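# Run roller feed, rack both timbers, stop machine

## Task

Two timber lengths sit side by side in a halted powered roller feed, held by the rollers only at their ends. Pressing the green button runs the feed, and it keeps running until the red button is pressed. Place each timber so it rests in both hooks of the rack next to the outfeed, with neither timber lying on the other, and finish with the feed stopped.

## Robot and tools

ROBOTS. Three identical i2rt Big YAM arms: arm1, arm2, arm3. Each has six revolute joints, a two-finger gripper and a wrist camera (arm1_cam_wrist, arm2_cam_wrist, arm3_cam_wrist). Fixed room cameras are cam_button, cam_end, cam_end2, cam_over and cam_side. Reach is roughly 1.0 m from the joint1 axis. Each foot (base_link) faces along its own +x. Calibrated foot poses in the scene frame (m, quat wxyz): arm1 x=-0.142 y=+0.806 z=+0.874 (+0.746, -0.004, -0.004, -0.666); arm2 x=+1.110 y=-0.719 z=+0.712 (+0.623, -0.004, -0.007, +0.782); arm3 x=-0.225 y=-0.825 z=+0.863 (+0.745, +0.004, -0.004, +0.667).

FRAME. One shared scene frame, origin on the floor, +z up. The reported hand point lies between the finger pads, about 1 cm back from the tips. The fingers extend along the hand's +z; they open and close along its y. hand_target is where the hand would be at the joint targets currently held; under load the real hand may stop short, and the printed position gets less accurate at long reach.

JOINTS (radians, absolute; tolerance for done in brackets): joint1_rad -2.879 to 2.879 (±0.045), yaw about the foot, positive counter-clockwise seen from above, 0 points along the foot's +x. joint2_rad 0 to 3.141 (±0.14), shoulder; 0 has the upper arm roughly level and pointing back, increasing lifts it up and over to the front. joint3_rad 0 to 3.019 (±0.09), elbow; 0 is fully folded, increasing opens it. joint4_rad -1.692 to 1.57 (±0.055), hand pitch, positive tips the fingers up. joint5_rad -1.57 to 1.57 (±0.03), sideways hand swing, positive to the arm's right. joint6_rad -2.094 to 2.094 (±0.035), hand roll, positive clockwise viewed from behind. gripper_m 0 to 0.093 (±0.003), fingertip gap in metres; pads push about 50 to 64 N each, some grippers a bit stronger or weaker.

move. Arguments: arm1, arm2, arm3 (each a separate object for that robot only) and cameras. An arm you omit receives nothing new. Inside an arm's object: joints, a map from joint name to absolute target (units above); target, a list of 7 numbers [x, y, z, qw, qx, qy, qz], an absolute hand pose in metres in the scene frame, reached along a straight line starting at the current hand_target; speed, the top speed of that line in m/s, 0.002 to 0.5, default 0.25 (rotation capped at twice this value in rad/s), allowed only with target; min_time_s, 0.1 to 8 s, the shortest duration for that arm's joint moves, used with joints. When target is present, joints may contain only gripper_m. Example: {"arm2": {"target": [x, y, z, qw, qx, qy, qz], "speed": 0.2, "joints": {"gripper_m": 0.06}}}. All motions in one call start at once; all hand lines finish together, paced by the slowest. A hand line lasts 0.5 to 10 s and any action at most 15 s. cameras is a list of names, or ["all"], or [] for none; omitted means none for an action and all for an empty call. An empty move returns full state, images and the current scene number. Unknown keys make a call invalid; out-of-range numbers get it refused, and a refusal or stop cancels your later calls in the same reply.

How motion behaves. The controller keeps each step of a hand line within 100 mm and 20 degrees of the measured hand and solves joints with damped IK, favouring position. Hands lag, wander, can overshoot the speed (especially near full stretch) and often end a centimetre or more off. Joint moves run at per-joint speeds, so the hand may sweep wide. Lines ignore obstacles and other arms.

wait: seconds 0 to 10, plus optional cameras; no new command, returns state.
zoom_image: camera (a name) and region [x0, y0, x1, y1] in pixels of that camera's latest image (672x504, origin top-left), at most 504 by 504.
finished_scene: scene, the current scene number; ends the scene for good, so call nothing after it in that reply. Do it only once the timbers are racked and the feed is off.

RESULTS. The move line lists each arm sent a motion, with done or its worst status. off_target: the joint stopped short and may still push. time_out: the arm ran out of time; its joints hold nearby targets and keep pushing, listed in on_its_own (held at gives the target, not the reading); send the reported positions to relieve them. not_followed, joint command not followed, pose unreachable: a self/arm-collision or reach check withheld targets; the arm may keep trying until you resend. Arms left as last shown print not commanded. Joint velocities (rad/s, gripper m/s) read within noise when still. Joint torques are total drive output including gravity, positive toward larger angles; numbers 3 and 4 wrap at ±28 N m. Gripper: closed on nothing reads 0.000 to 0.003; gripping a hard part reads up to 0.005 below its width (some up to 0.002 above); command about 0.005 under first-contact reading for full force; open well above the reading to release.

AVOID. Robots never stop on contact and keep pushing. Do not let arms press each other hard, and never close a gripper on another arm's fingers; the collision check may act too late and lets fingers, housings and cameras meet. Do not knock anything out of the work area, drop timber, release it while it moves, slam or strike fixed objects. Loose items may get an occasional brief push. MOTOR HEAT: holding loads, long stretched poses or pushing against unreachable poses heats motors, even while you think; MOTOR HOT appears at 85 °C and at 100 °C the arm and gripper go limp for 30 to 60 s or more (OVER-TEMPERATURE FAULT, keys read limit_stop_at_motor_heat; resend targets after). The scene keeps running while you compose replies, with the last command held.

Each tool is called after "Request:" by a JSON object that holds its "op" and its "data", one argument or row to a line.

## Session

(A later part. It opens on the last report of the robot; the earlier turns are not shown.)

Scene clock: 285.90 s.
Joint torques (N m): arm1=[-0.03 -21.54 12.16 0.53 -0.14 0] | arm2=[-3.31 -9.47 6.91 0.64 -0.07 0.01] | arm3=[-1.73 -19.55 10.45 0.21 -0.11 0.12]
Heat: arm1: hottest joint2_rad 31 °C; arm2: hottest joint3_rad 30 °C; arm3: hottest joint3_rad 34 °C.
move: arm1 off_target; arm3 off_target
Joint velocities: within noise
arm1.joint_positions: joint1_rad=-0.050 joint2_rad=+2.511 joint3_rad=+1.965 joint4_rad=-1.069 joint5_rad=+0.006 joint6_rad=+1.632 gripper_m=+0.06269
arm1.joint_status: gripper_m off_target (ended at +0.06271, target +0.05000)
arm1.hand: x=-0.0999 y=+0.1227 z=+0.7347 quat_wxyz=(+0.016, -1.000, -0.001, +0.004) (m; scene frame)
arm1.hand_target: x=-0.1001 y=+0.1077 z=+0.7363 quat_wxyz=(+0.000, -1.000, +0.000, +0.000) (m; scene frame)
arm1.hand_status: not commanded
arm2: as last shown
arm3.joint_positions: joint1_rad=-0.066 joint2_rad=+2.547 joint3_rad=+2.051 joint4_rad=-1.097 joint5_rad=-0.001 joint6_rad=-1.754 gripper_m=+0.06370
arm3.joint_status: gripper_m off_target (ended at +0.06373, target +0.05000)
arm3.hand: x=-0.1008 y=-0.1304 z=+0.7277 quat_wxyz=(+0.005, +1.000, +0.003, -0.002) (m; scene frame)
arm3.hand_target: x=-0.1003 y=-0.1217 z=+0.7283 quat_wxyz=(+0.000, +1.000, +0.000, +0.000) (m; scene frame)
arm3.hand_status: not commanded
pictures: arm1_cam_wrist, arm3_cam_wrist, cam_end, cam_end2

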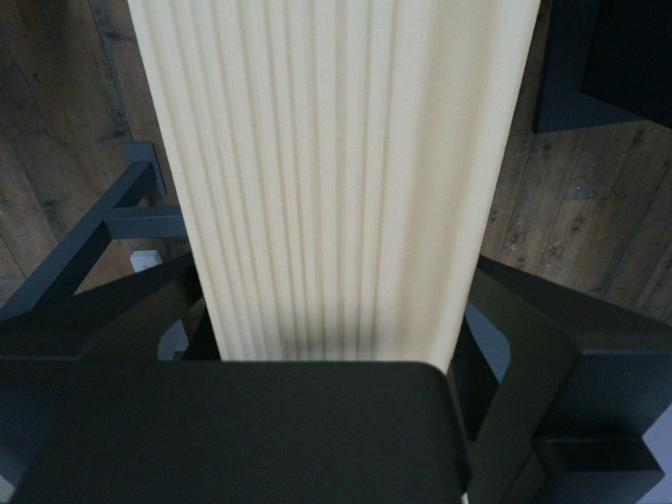

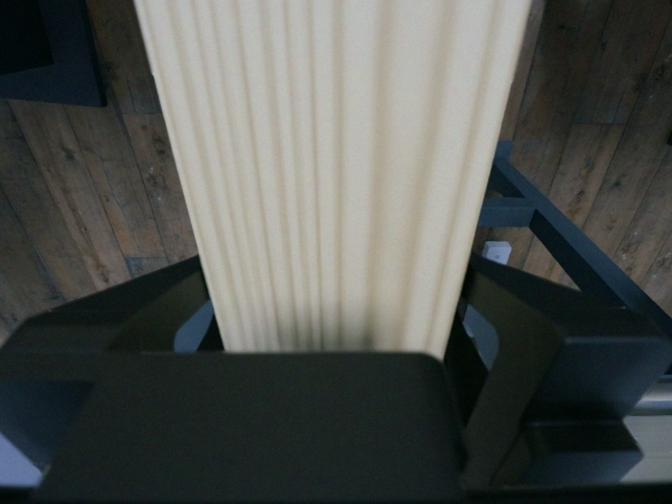

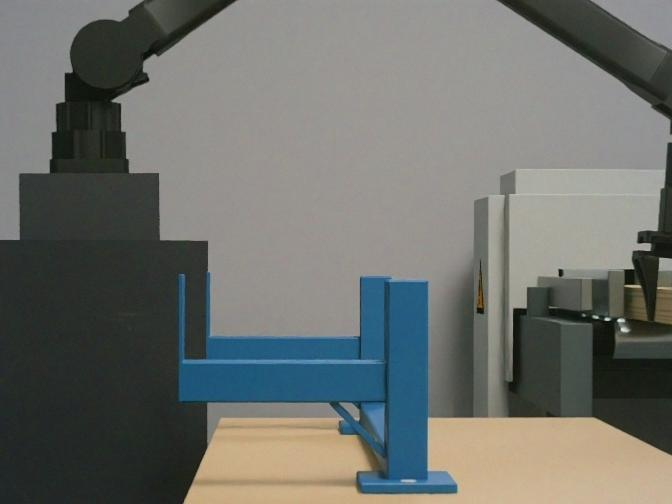

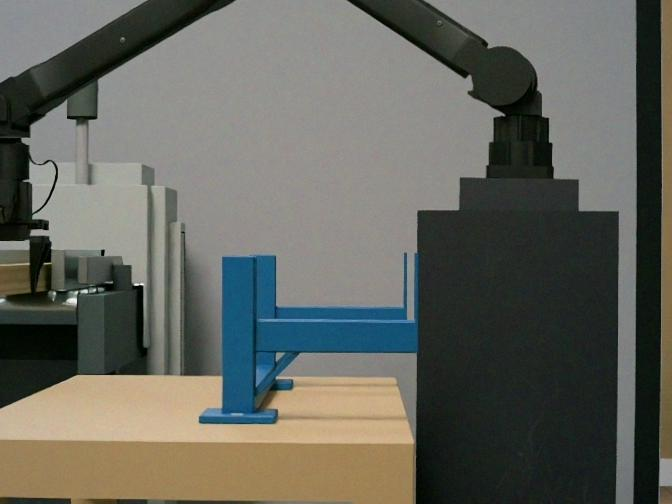

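Request:
{"op": "move", "data": {
  "arm2": {"target":[0.972,-0.364,0.818,0,0.837,-0.547,0],"speed":0.08},
  "cameras": ["cam_button"]
}}

Request:
{"op": "move", "data": {
  "arm1": {"target":[-0.2,0.107,0.738,0,1,0,0],"speed":0.06},
  "arm3": {"target":[-0.2,-0.121,0.730,0,1,0,0],"speed":0.06},
  "arm2": {"target":[0.972,-0.364,0.85,0,0.837,-0.547,0]},
  "cameras": ["arm1_cam_wrist","arm3_cam_wrist","cam_over","cam_side"]
}}

Scene clock: 318.50 s.
Joint torques (N m): arm1=[0.03 -21.6 12.14 0.47 -0.15 0] | arm2=[-3.19 -9.64 6.61 0.65 -0.07 0.03] | arm3=[-1.61 -19.49 10.43 0.21 -0.11 0.13]
Heat: arm1: hottest joint2_rad 32 °C; arm2: hottest joint3_rad 29 °C; arm3: hottest joint3_rad 34 °C.
move: arm2 done
Joint velocities: within noise
arm1, arm3: as last shown
arm2.joint_positions: joint1_rad=+0.147 joint2_rad=+1.419 joint3_rad=+1.000 joint4_rad=-1.149 joint5_rad=-0.014 joint6_rad=-0.040 gripper_m=+0.00050
arm2.joint_status: not commanded
arm2.hand: x=+0.9685 y=-0.3652 z=+0.8239 quat_wxyz=(-0.001, +0.837, -0.547, -0.001) (m; scene frame)
arm2.hand_target: x=+0.9720 y=-0.3641 z=+0.8182 quat_wxyz=(+0.000, +0.837, -0.547, +0.000) (m; scene frame)
arm2.hand_status: done (0.007 m and 0.2 deg from the pose sent, 0.043 m and 0.2 deg at the start)
pictures: cam_button

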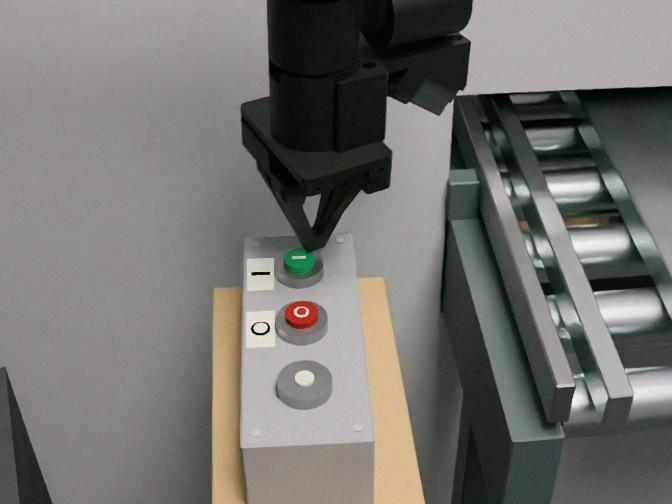

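Scene clock: 320.67 s.
Joint torques (N m): arm1=[-10.64 -22.83 9.77 0.54 1.18 -0.99] | arm2=[-3.31 -11.11 10.51 -0.29 -0.05 0.02] | arm3=[8 -21.66 6.28 0.54 -1.48 1.25]
Heat: arm1: hottest joint2_rad 33 °C; arm2: hottest joint3_rad 29 °C; arm3: hottest joint3_rad 34 °C.
move: arm1 off_target; arm2 off_target; arm3 off_target
Joint velocities: within noise
arm1.joint_positions: joint1_rad=-0.069 joint2_rad=+2.511 joint3_rad=+1.965 joint4_rad=-1.062 joint5_rad=-0.025 joint6_rad=+1.608 gripper_m=+0.06269
arm1.joint_status: not commanded
arm1.hand: x=-0.1078 y=+0.1207 z=+0.7347 quat_wxyz=(+0.013, -1.000, -0.003, -0.012) (m; scene frame)
arm1.hand_target: x=-0.1967 y=+0.1140 z=+0.7385 quat_wxyz=(+0.002, -1.000, +0.002, +0.002) (m; scene frame)
arm1.hand_status: off_target (0.093 m and 2.1 deg from the pose sent, 0.101 m and 1.8 deg at the start)
arm2.joint_positions: joint1_rad=+0.147 joint2_rad=+1.406 joint3_rad=+1.000 joint4_rad=-1.214 joint5_rad=-0.014 joint6_rad=-0.040 gripper_m=+0.00050
arm2.joint_status: not commanded
arm2.hand: x=+0.9742 y=-0.3800 z=+0.8288 quat_wxyz=(+0.014, +0.837, -0.547, +0.020) (m; scene frame)
arm2.hand_target: x=+0.9723 y=-0.3648 z=+0.8500 quat_wxyz=(+0.000, +0.837, -0.547, +0.000) (m; scene frame)
arm2.hand_status: off_target (0.027 m and 2.8 deg from the pose sent, 0.026 m and 0.2 deg at the start)
arm3.joint_positions: joint1_rad=-0.047 joint2_rad=+2.539 joint3_rad=+2.031 joint4_rad=-1.074 joint5_rad=+0.037 joint6_rad=-1.735 gripper_m=+0.06370
arm3.joint_status: not commanded
arm3.hand: x=-0.1076 y=-0.1296 z=+0.7270 quat_wxyz=(+0.002, +1.000, +0.003, +0.018) (m; scene frame)
arm3.hand_target: x=-0.1958 y=-0.1260 z=+0.7291 quat_wxyz=(+0.003, +1.000, +0.003, -0.001) (m; scene frame)
arm3.hand_status: off_target (0.093 m and 2.1 deg from the pose sent, 0.100 m and 0.7 deg at the start)
pictures: arm1_cam_wrist, arm3_cam_wrist, cam_over, cam_side

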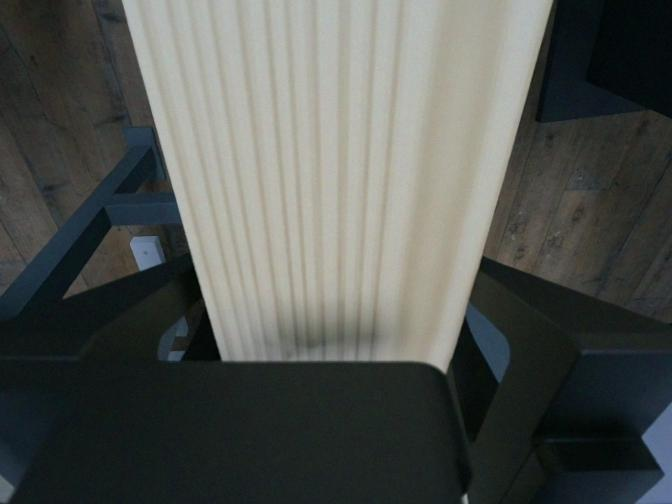

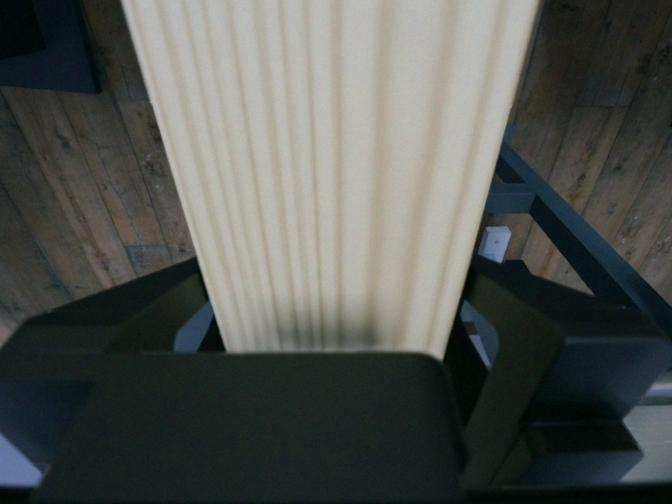

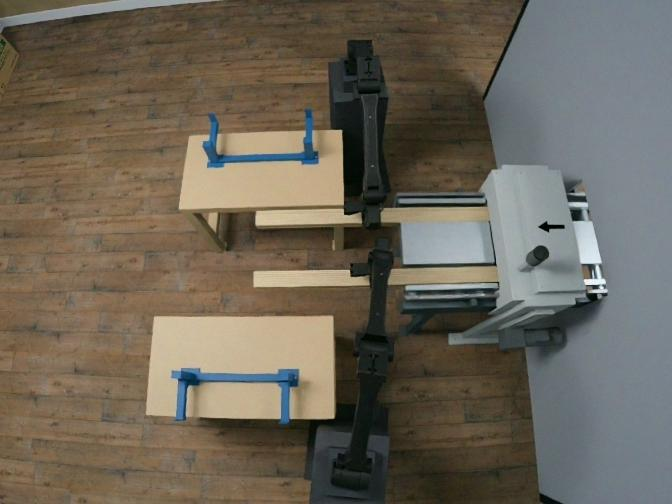

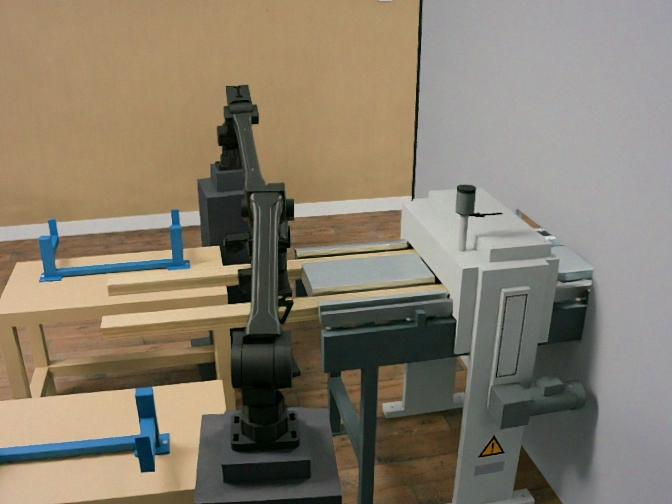

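Request:
{"op": "move", "data": {
  "arm1": {"target":[-0.104,0.107,0.738,0,1,0,0],"speed":0.06},
  "arm3": {"target":[-0.104,-0.121,0.730,0,1,0,0],"speed":0.06},
  "arm2": {"target":[0.972,-0.374,0.82,0,0.837,-0.547,0],"speed":0.1},
  "cameras": ["cam_button","arm2_cam_wrist"]
}}

Scene clock: 344.37 s.
Joint torques (N m): arm1=[0.56 -21.89 12.51 -0.14 0.5 0.1] | arm2=[-2.43 -10.29 6.39 0.68 -0.07 0.12] | arm3=[-1.9 -19.49 10.93 -0.21 -0.75 0.1]
Heat: arm1: hottest joint2_rad 33 °C; arm2: hottest joint3_rad 30 °C; arm3: hottest joint3_rad 34 °C.
move: arm1 off_target; arm2 done; arm3 done
Joint velocities: within noise
arm1.joint_positions: joint1_rad=-0.060 joint2_rad=+2.509 joint3_rad=+1.960 joint4_rad=-1.056 joint5_rad=-0.012 joint6_rad=+1.616 gripper_m=+0.06266
arm1.joint_status: not commanded
arm1.hand: x=-0.1035 y=+0.1211 z=+0.7344 quat_wxyz=(+0.011, -1.000, -0.004, -0.006) (m; scene frame)
arm1.hand_target: x=-0.1041 y=+0.1074 z=+0.7383 quat_wxyz=(-0.001, -1.000, +0.000, +0.000) (m; scene frame)
arm1.hand_status: off_target (0.015 m and 1.5 deg from the pose sent, 0.014 m and 2.1 deg at the start)
arm2.joint_positions: joint1_rad=+0.147 joint2_rad=+1.405 joint3_rad=+0.981 joint4_rad=-1.156 joint5_rad=-0.014 joint6_rad=-0.040 gripper_m=+0.00050
arm2.joint_status: not commanded
arm2.hand: x=+0.9717 y=-0.3733 z=+0.8226 quat_wxyz=(+0.002, +0.837, -0.547, +0.004) (m; scene frame)
arm2.hand_target: x=+0.9720 y=-0.3739 z=+0.8201 quat_wxyz=(+0.000, +0.837, -0.547, +0.000) (m; scene frame)
arm2.hand_status: done (0.003 m and 0.4 deg from the pose sent, 0.011 m and 2.8 deg at the start)
arm3.joint_positions: joint1_rad=-0.057 joint2_rad=+2.542 joint3_rad=+2.039 joint4_rad=-1.082 joint5_rad=+0.018 joint6_rad=-1.746 gripper_m=+0.06370
arm3.joint_status: not commanded
arm3.hand: x=-0.1038 y=-0.1297 z=+0.7278 quat_wxyz=(+0.002, +1.000, +0.004, +0.008) (m; scene frame)
arm3.hand_target: x=-0.1041 y=-0.1213 z=+0.7300 quat_wxyz=(-0.001, +1.000, +0.000, +0.000) (m; scene frame)
arm3.hand_status: done (0.009 m and 1.1 deg from the pose sent, 0.010 m and 2.1 deg at the start)
pictures: arm2_cam_wrist, cam_button

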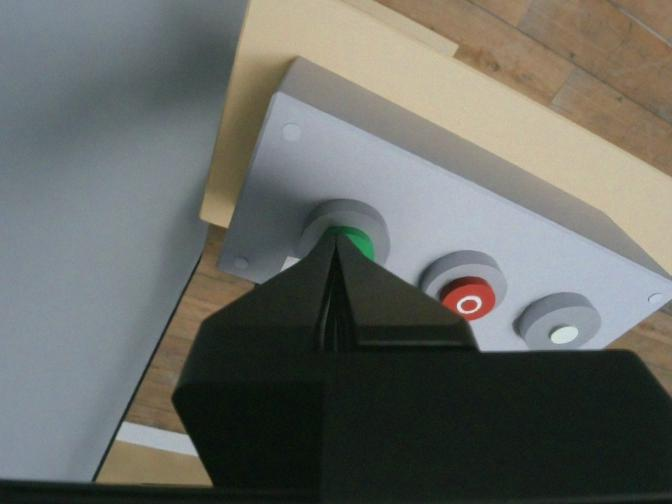

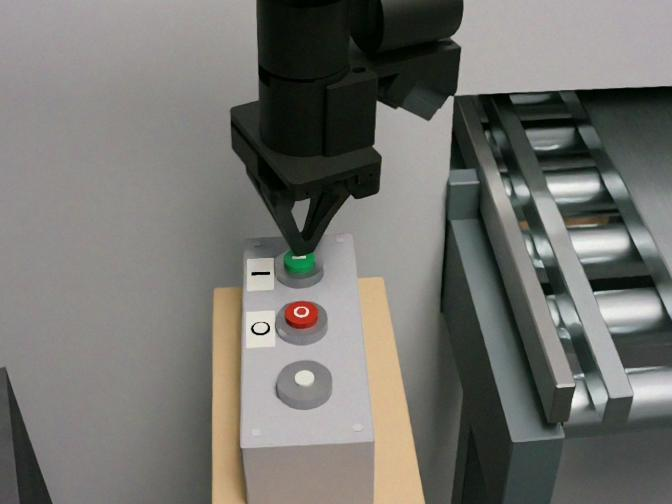

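Request:
{"op": "move", "data": {
  "arm2": {"target":[0.976,-0.374,0.798,0,0.837,-0.547,0],"speed":0.08},
  "cameras": ["cam_button"]
}}

Request:
{"op": "move", "data": {
  "arm1": {"target":[-0.16,0.108,0.738,0,1,0,0],"speed":0.06},
  "arm3": {"target":[-0.16,-0.122,0.730,0,1,0,0],"speed":0.06},
  "cameras": ["arm1_cam_wrist","arm3_cam_wrist","cam_over","cam_side"]
}}

Scene clock: 355.60 s.
Joint torques (N m): arm1=[4.19 -22.07 12.29 0.02 -0.47 0.5] | arm2=[-3.19 -7.94 5.18 1.35 -0.08 0.03] | arm3=[-6.3 -20.6 10.84 0.08 0.51 -0.33]
Heat: arm1: hottest joint2_rad 33 °C; arm2: hottest joint3_rad 29 °C; arm3: hottest joint3_rad 34 °C.
move: arm2 off_target
Joint velocities: within noise
arm1.joint_positions: joint1_rad=-0.099 joint2_rad=+2.512 joint3_rad=+1.962 joint4_rad=-1.059 joint5_rad=+0.014 joint6_rad=+1.570 gripper_m=+0.06253
arm1.joint_status: not commanded
arm1.hand: x=-0.1352 y=+0.1208 z=+0.7328 quat_wxyz=(+0.013, -1.000, -0.007, +0.007) (m; scene frame)
arm1.hand_target: x=-0.1039 y=+0.1075 z=+0.7383 quat_wxyz=(+0.000, -1.000, +0.000, +0.000) (m; scene frame)
arm1.hand_status: not commanded
arm2.joint_positions: joint1_rad=+0.147 joint2_rad=+1.397 joint3_rad=+0.958 joint4_rad=-1.112 joint5_rad=-0.014 joint6_rad=-0.040 gripper_m=+0.00050
arm2.joint_status: not commanded
arm2.hand: x=+0.9713 y=-0.3720 z=+0.8169 quat_wxyz=(-0.006, +0.837, -0.547, -0.008) (m; scene frame)
arm2.hand_target: x=+0.9762 y=-0.3748 z=+0.7988 quat_wxyz=(+0.000, +0.837, -0.547, +0.000) (m; scene frame)
arm2.hand_status: off_target (0.020 m and 1.1 deg from the pose sent, 0.025 m and 0.5 deg at the start)
arm3.joint_positions: joint1_rad=-0.006 joint2_rad=+2.559 joint3_rad=+2.039 joint4_rad=-1.093 joint5_rad=-0.018 joint6_rad=-1.704 gripper_m=+0.06370
arm3.joint_status: not commanded
arm3.hand: x=-0.1465 y=-0.1309 z=+0.7159 quat_wxyz=(+0.013, +1.000, +0.008, -0.011) (m; scene frame)
arm3.hand_target: x=-0.1040 y=-0.1213 z=+0.7301 quat_wxyz=(-0.001, +1.000, +0.000, +0.000) (m; scene frame)
arm3.hand_status: not commanded
pictures: cam_button

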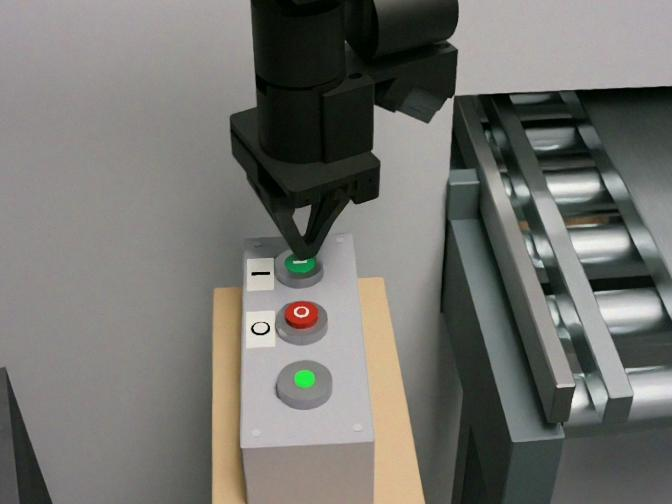

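Scene clock: 357.37 s.
Joint torques (N m): arm1=[1.26 -25.17 10.78 0.14 0.08 0.1] | arm2=[-3.14 -7.94 5.16 1.35 -0.08 0.03] | arm3=[-2.55 -25 8.85 0.4 -0.22 0.22]
Heat: arm1: hottest joint2_rad 33 °C; arm2: hottest joint3_rad 29 °C; arm3: hottest joint3_rad 34 °C.
move: arm1 off_target; arm3 off_target
Joint velocities: within noise
arm1.joint_positions: joint1_rad=-0.149 joint2_rad=+2.550 joint3_rad=+1.962 joint4_rad=-1.058 joint5_rad=-0.001 joint6_rad=+1.536 gripper_m=+0.06203
arm1.joint_status: not commanded
arm1.hand: x=-0.1658 y=+0.1316 z=+0.7076 quat_wxyz=(+0.032, -0.999, +0.000, -0.002) (m; scene frame)
arm1.hand_target: x=-0.1599 y=+0.1090 z=+0.7385 quat_wxyz=(+0.000, -1.000, +0.000, +0.000) (m; scene frame)
arm1.hand_status: off_target (0.039 m and 3.6 deg from the pose sent, 0.028 m and 1.9 deg at the start)
arm2: as last shown
arm3.joint_positions: joint1_rad=+0.029 joint2_rad=+2.581 joint3_rad=+2.011 joint4_rad=-1.079 joint5_rad=+0.002 joint6_rad=-1.682 gripper_m=+0.06370
arm3.joint_status: not commanded
arm3.hand: x=-0.1683 y=-0.1445 z=+0.6920 quat_wxyz=(+0.033, +0.999, +0.015, -0.003) (m; scene frame)
arm3.hand_target: x=-0.1599 y=-0.1231 z=+0.7300 quat_wxyz=(+0.000, +1.000, +0.000, +0.000) (m; scene frame)
arm3.hand_status: off_target (0.045 m and 4.2 deg from the pose sent, 0.021 m and 2.2 deg at the start)
pictures: arm1_cam_wrist, arm3_cam_wrist, cam_over, cam_side

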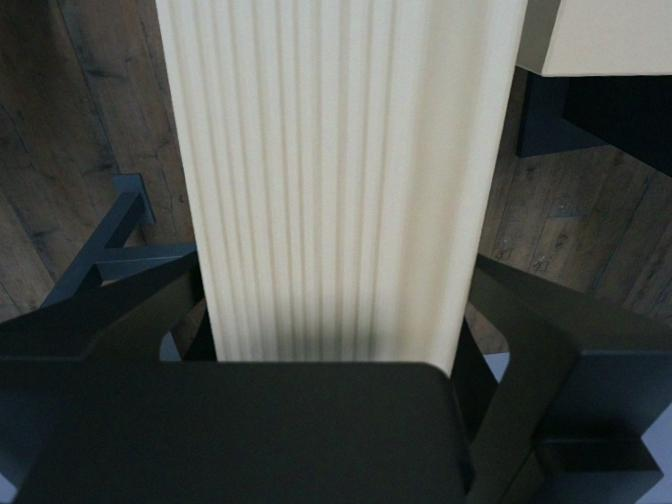

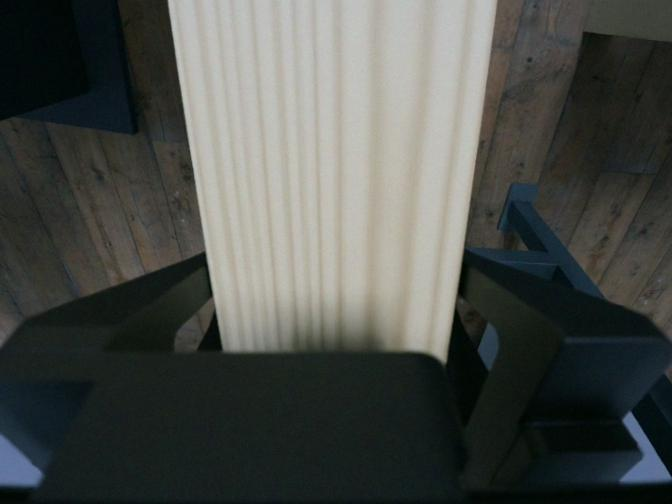

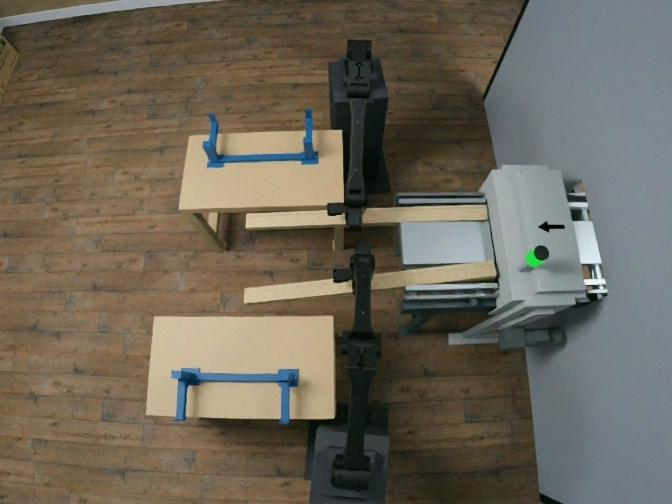

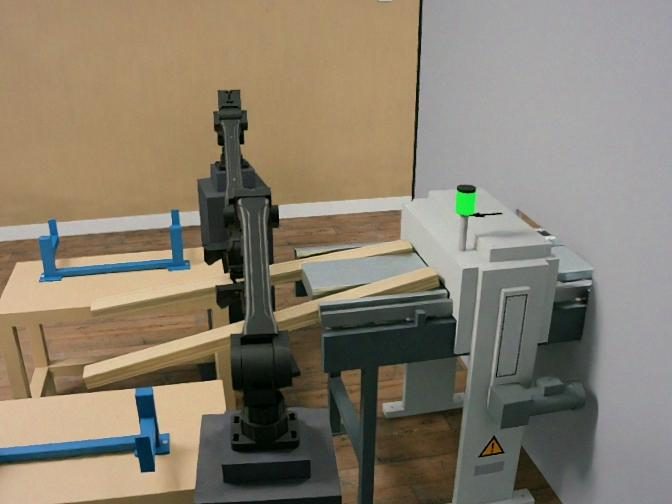

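Request:
{"op": "move", "data": {
  "arm1": {"target":[-0.22,0.109,0.785,0,1,0,0],"speed":0.1},
  "arm3": {"target":[-0.22,-0.123,0.785,0,1,0,0],"speed":0.1},
  "arm2": {"target":[0.976,-0.374,0.86,0,0.837,-0.547,0],"speed":0.2}
}}

Request:
{"op": "move", "data": {
  "arm1": {"target":[-0.30,0.109,0.82,0,1,0,0],"speed":0.1},
  "arm3": {"target":[-0.30,-0.123,0.82,0,1,0,0],"speed":0.1},
  "arm2": {"target":[1.028,-0.375,0.845,0,0.837,-0.547,0],"speed":0.2},
  "cameras": ["cam_over","cam_side","cam_button","arm1_cam_wrist","arm3_cam_wrist","arm2_cam_wrist"]
}}

Scene clock: 389.90 s.
Joint torques (N m): arm1=[-0.56 -30.04 11.49 -1.51 -0.03 -0.26] | arm2=[-3.25 -10.11 11.32 -0.32 -0.04 0.01] | arm3=[-1.2 -28.04 8.73 -0.83 0.01 0.6]
Heat: arm1: hottest joint2_rad 33 °C; arm2: hottest joint3_rad 29 °C; arm3: hottest joint2_rad 38 °C.
move: arm1 off_target; arm2 off_target; arm3 off_target
Joint velocities: within noise
arm1.joint_positions: joint1_rad=-0.212 joint2_rad=+2.550 joint3_rad=+1.962 joint4_rad=-1.091 joint5_rad=+0.006 joint6_rad=+1.491 gripper_m=+0.06202
arm1.joint_status: not commanded
arm1.hand: x=-0.2090 y=+0.1429 z=+0.7084 quat_wxyz=(+0.048, -0.999, +0.009, -0.002) (m; scene frame)
arm1.hand_target: x=-0.2198 y=+0.1119 z=+0.7830 quat_wxyz=(+0.000, -1.000, +0.000, +0.001) (m; scene frame)
arm1.hand_status: off_target (0.084 m and 5.7 deg from the pose sent, 0.097 m and 3.6 deg at the start)
arm2.joint_positions: joint1_rad=+0.147 joint2_rad=+1.363 joint3_rad=+0.980 joint4_rad=-1.242 joint5_rad=-0.014 joint6_rad=-0.041 gripper_m=+0.00050
arm2.joint_status: not commanded
arm2.hand: x=+0.9795 y=-0.3935 z=+0.8370 quat_wxyz=(+0.015, +0.837, -0.547, +0.022) (m; scene frame)
arm2.hand_target: x=+0.9765 y=-0.3751 z=+0.8599 quat_wxyz=(+0.000, +0.837, -0.547, +0.000) (m; scene frame)
arm2.hand_status: off_target (0.030 m and 3.1 deg from the pose sent, 0.043 m and 1.2 deg at the start)
arm3.joint_positions: joint1_rad=+0.096 joint2_rad=+2.550 joint3_rad=+1.988 joint4_rad=-1.109 joint5_rad=-0.009 joint6_rad=-1.634 gripper_m=+0.06370
arm3.joint_status: not commanded
arm3.hand: x=-0.2159 y=-0.1504 z=+0.7062 quat_wxyz=(+0.043, +0.999, +0.024, -0.006) (m; scene frame)
arm3.hand_target: x=-0.2202 y=-0.1249 z=+0.7820 quat_wxyz=(+0.000, +1.000, +0.001, -0.002) (m; scene frame)
arm3.hand_status: off_target (0.083 m and 5.7 deg from the pose sent, 0.109 m and 4.2 deg at the start)
pictures: none

Scene clock: 392.53 s.
Joint torques (N m): arm1=[-1.55 -30.21 14.75 -2.13 -0.01 -0.57] | arm2=[-3.14 -10.23 6.61 0.59 -0.05 0.01] | arm3=[-2.2 -28.04 10.95 -0.76 0.06 0.65]
Heat: arm1: hottest joint2_rad 33 °C; arm2: hottest joint3_rad 29 °C; arm3: hottest joint2_rad 38 °C.
move: arm1 off_target; arm2 done; arm3 off_target
Joint velocities: within noise
arm1.joint_positions: joint1_rad=-0.313 joint2_rad=+2.531 joint3_rad=+1.999 joint4_rad=-1.169 joint5_rad=+0.011 joint6_rad=+1.415 gripper_m=+0.06202
arm1.joint_status: not commanded
arm1.hand: x=-0.2765 y=+0.1506 z=+0.7335 quat_wxyz=(+0.059, -0.998, +0.021, -0.007) (m; scene frame)
arm1.hand_target: x=-0.2989 y=+0.1145 z=+0.8190 quat_wxyz=(-0.001, -1.000, +0.001, +0.003) (m; scene frame)
arm1.hand_status: off_target (0.099 m and 7.3 deg from the pose sent, 0.148 m and 5.7 deg at the start; pose on its path clipped on 59 of 79 steps)
arm2.joint_positions: joint1_rad=+0.009 joint2_rad=+1.343 joint3_rad=+0.980 joint4_rad=-1.227 joint5_rad=-0.014 joint6_rad=-0.177 gripper_m=+0.00050
arm2.joint_status: not commanded
arm2.hand: x=+1.0246 y=-0.3750 z=+0.8440 quat_wxyz=(+0.005, +0.836, -0.548, +0.007) (m; scene frame)
arm2.hand_target: x=+1.0280 y=-0.3751 z=+0.8449 quat_wxyz=(+0.000, +0.837, -0.547, +0.000) (m; scene frame)
arm2.hand_status: done (0.004 m and 1.0 deg from the pose sent, 0.053 m and 3.1 deg at the start)
arm3.joint_positions: joint1_rad=+0.222 joint2_rad=+2.511 joint3_rad=+1.982 joint4_rad=-1.176 joint5_rad=-0.013 joint6_rad=-1.526 gripper_m=+0.06370
arm3.joint_status: not commanded
arm3.hand: x=-0.3000 y=-0.1634 z=+0.7308 quat_wxyz=(+0.061, +0.998, +0.032, -0.001) (m; scene frame)
arm3.hand_target: x=-0.2996 y=-0.1276 z=+0.8179 quat_wxyz=(-0.001, +1.000, +0.000, -0.002) (m; scene frame)
arm3.hand_status: off_target (0.098 m and 8.0 deg from the pose sent, 0.144 m and 5.8 deg at the start; pose on its path clipped on 18 of 79 steps)
pictures: arm1_cam_wrist, arm2_cam_wrist, arm3_cam_wrist, cam_button, cam_over, cam_side

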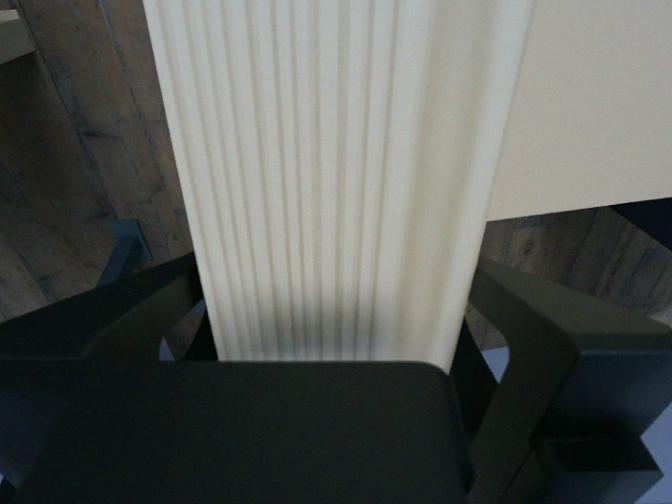

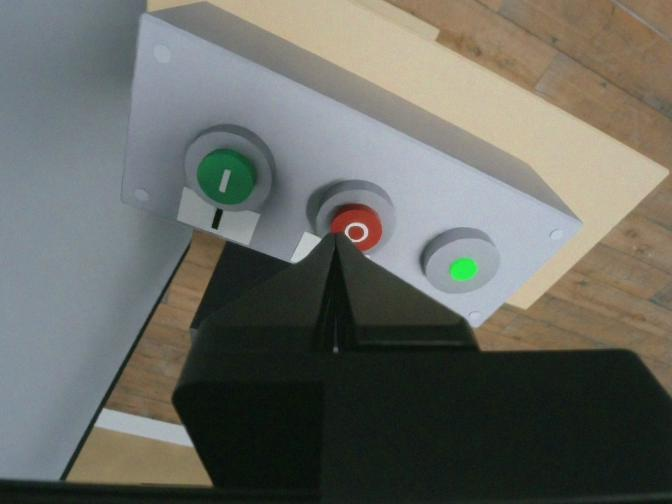

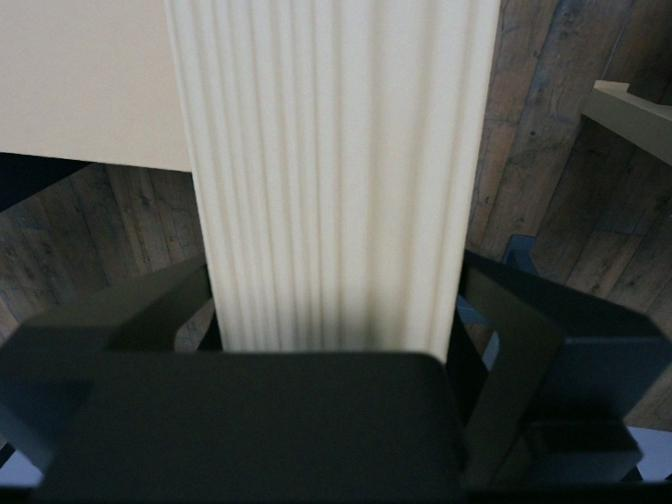

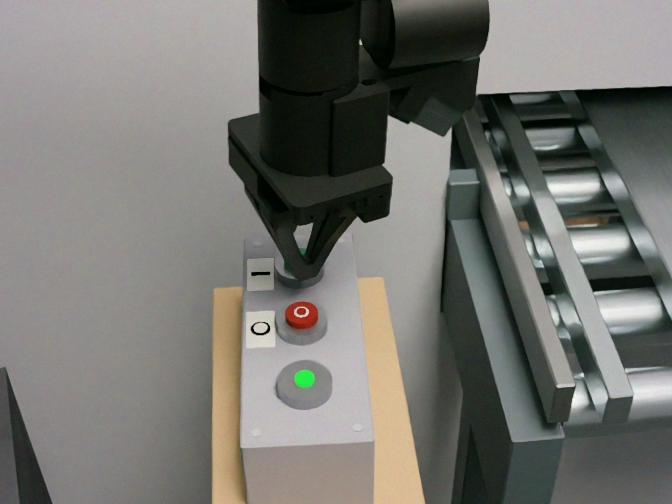

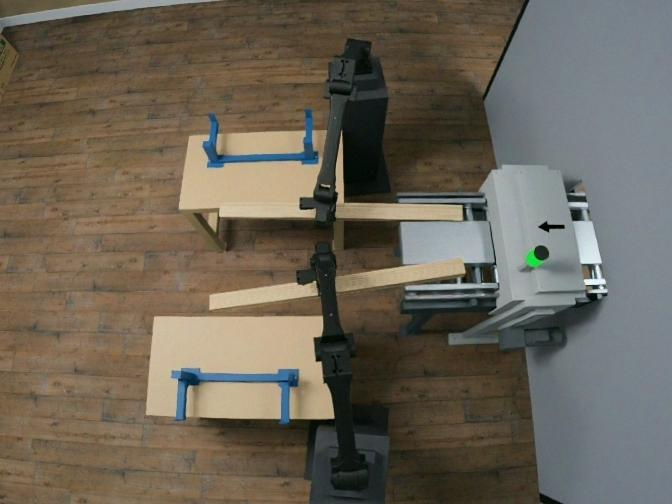

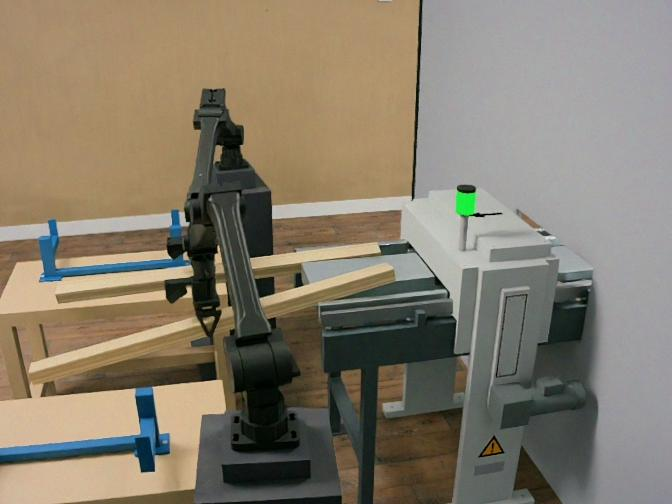

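Request:
{"op": "move", "data": {
  "arm1": {"target":[-0.38,0.17,0.84,0,1,0,0],"speed":0.1},
  "arm3": {"target":[-0.38,-0.19,0.84,0,1,0,0],"speed":0.1},
  "arm2": {"target":[1.034,-0.381,0.798,0,0.837,-0.547,0],"speed":0.1},
  "cameras": ["all"]
}}

Scene clock: 437.03 s.
Joint torques (N m): arm1=[-5.42 -28.92 9.09 -1.55 0.79 -1.22] | arm2=[-3.37 -7 5.08 1.36 -0.02 0] | arm3=[-2.08 -25.82 9.22 0.23 0.09 0.17]
Heat: arm1: hottest joint2_rad 35 °C; arm2: hottest joint3_rad 29 °C; arm3: hottest joint2_rad 44 °C.
move: arm1 off_target; arm2 off_target; arm3 off_target
Joint velocities: within noise
arm1.joint_positions: joint1_rad=-0.400 joint2_rad=+2.418 joint3_rad=+1.906 joint4_rad=-1.128 joint5_rad=-0.008 joint6_rad=+1.361 gripper_m=+0.06200
arm1.joint_status: not commanded
arm1.hand: x=-0.3294 y=+0.1658 z=+0.7771 quat_wxyz=(+0.027, -0.999, +0.039, -0.013) (m; scene frame)
arm1.hand_target: x=-0.3780 y=+0.1711 z=+0.8363 quat_wxyz=(+0.002, -1.000, +0.004, +0.003) (m; scene frame)
arm1.hand_status: off_target (0.081 m and 5.6 deg from the pose sent, 0.150 m and 7.3 deg at the start)
arm2.joint_positions: joint1_rad=+0.002 joint2_rad=+1.339 joint3_rad=+0.898 joint4_rad=-1.112 joint5_rad=-0.015 joint6_rad=-0.187 gripper_m=+0.00050
arm2.joint_status: not commanded
arm2.hand: x=+1.0280 y=-0.3783 z=+0.8166 quat_wxyz=(-0.007, +0.837, -0.547, -0.007) (m; scene frame)
arm2.hand_target: x=+1.0340 y=-0.3819 z=+0.7988 quat_wxyz=(+0.000, +0.837, -0.547, +0.000) (m; scene frame)
arm2.hand_status: off_target (0.020 m and 1.2 deg from the pose sent, 0.047 m and 1.0 deg at the start)
arm3.joint_positions: joint1_rad=+0.353 joint2_rad=+2.339 joint3_rad=+1.757 joint4_rad=-1.123 joint5_rad=-0.012 joint6_rad=-1.344 gripper_m=+0.06370
arm3.joint_status: not commanded
arm3.hand: x=-0.3747 y=-0.2225 z=+0.7700 quat_wxyz=(+0.060, +0.998, +0.007, +0.010) (m; scene frame)
arm3.hand_target: x=-0.3792 y=-0.1931 z=+0.8389 quat_wxyz=(+0.000, +1.000, +0.000, +0.000) (m; scene frame)
arm3.hand_status: off_target (0.077 m and 7.1 deg from the pose sent, 0.138 m and 8.0 deg at the start)
pictures: arm1_cam_wrist, arm2_cam_wrist, arm3_cam_wrist, cam_button, cam_end, cam_end2, cam_over, cam_side

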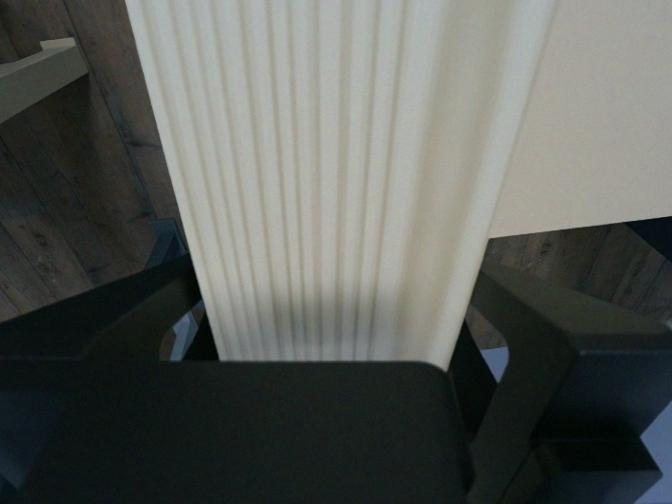

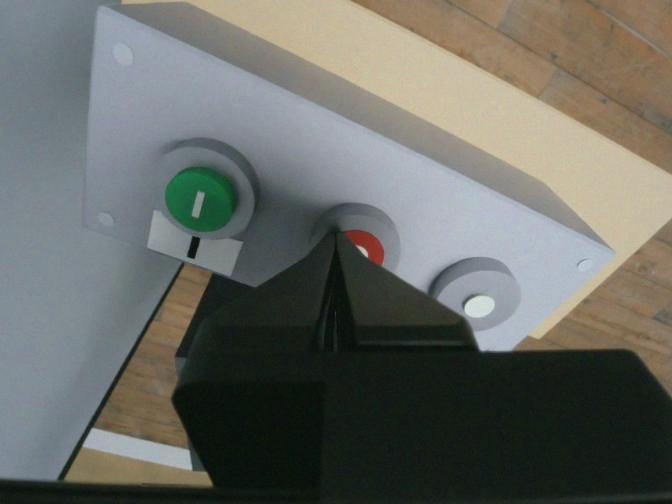

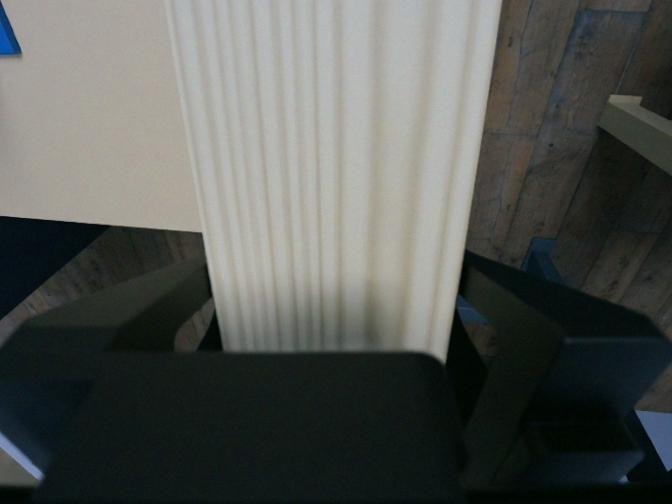

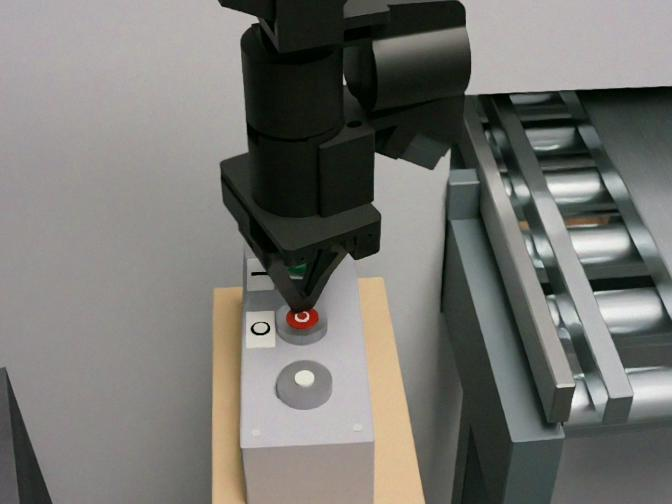

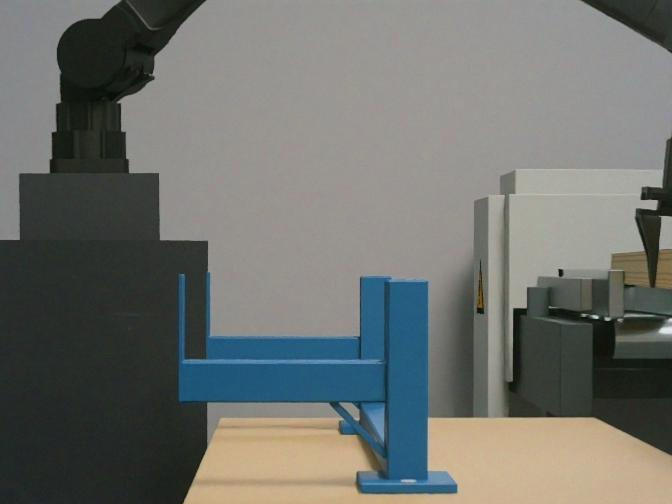

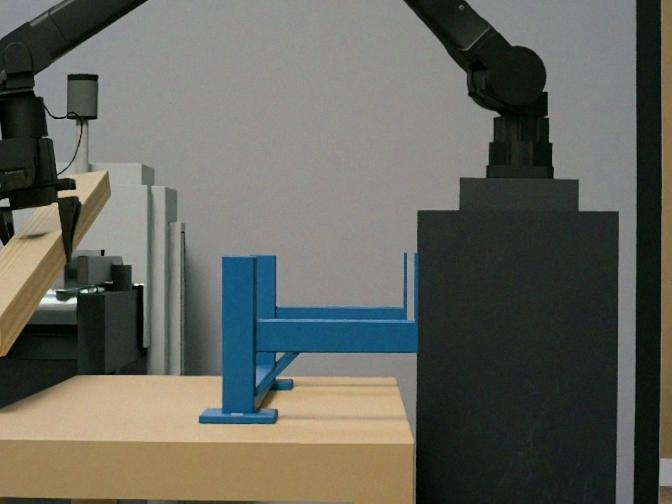

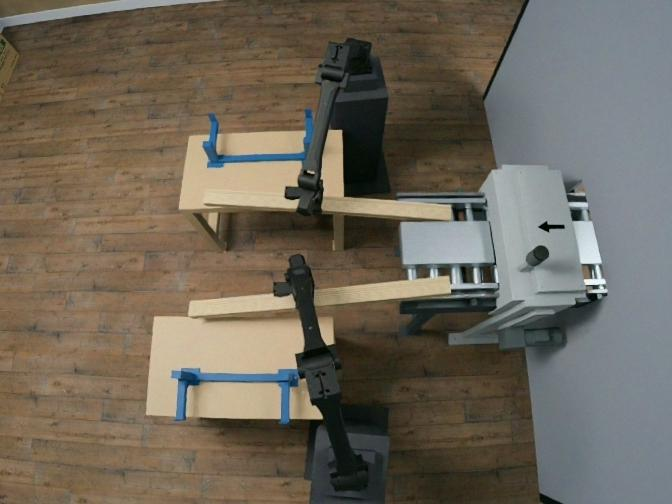

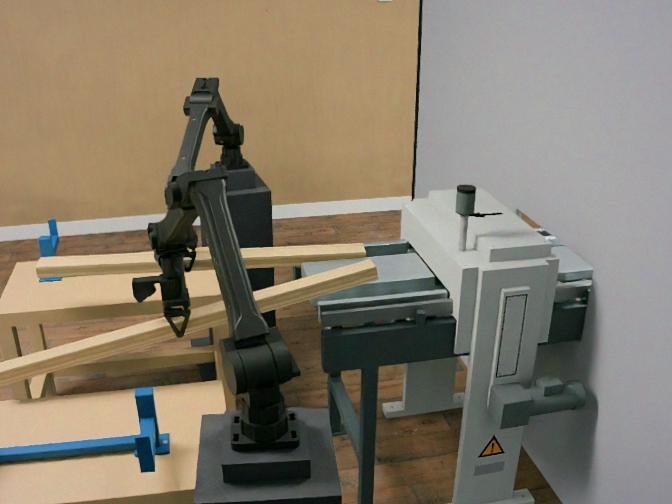

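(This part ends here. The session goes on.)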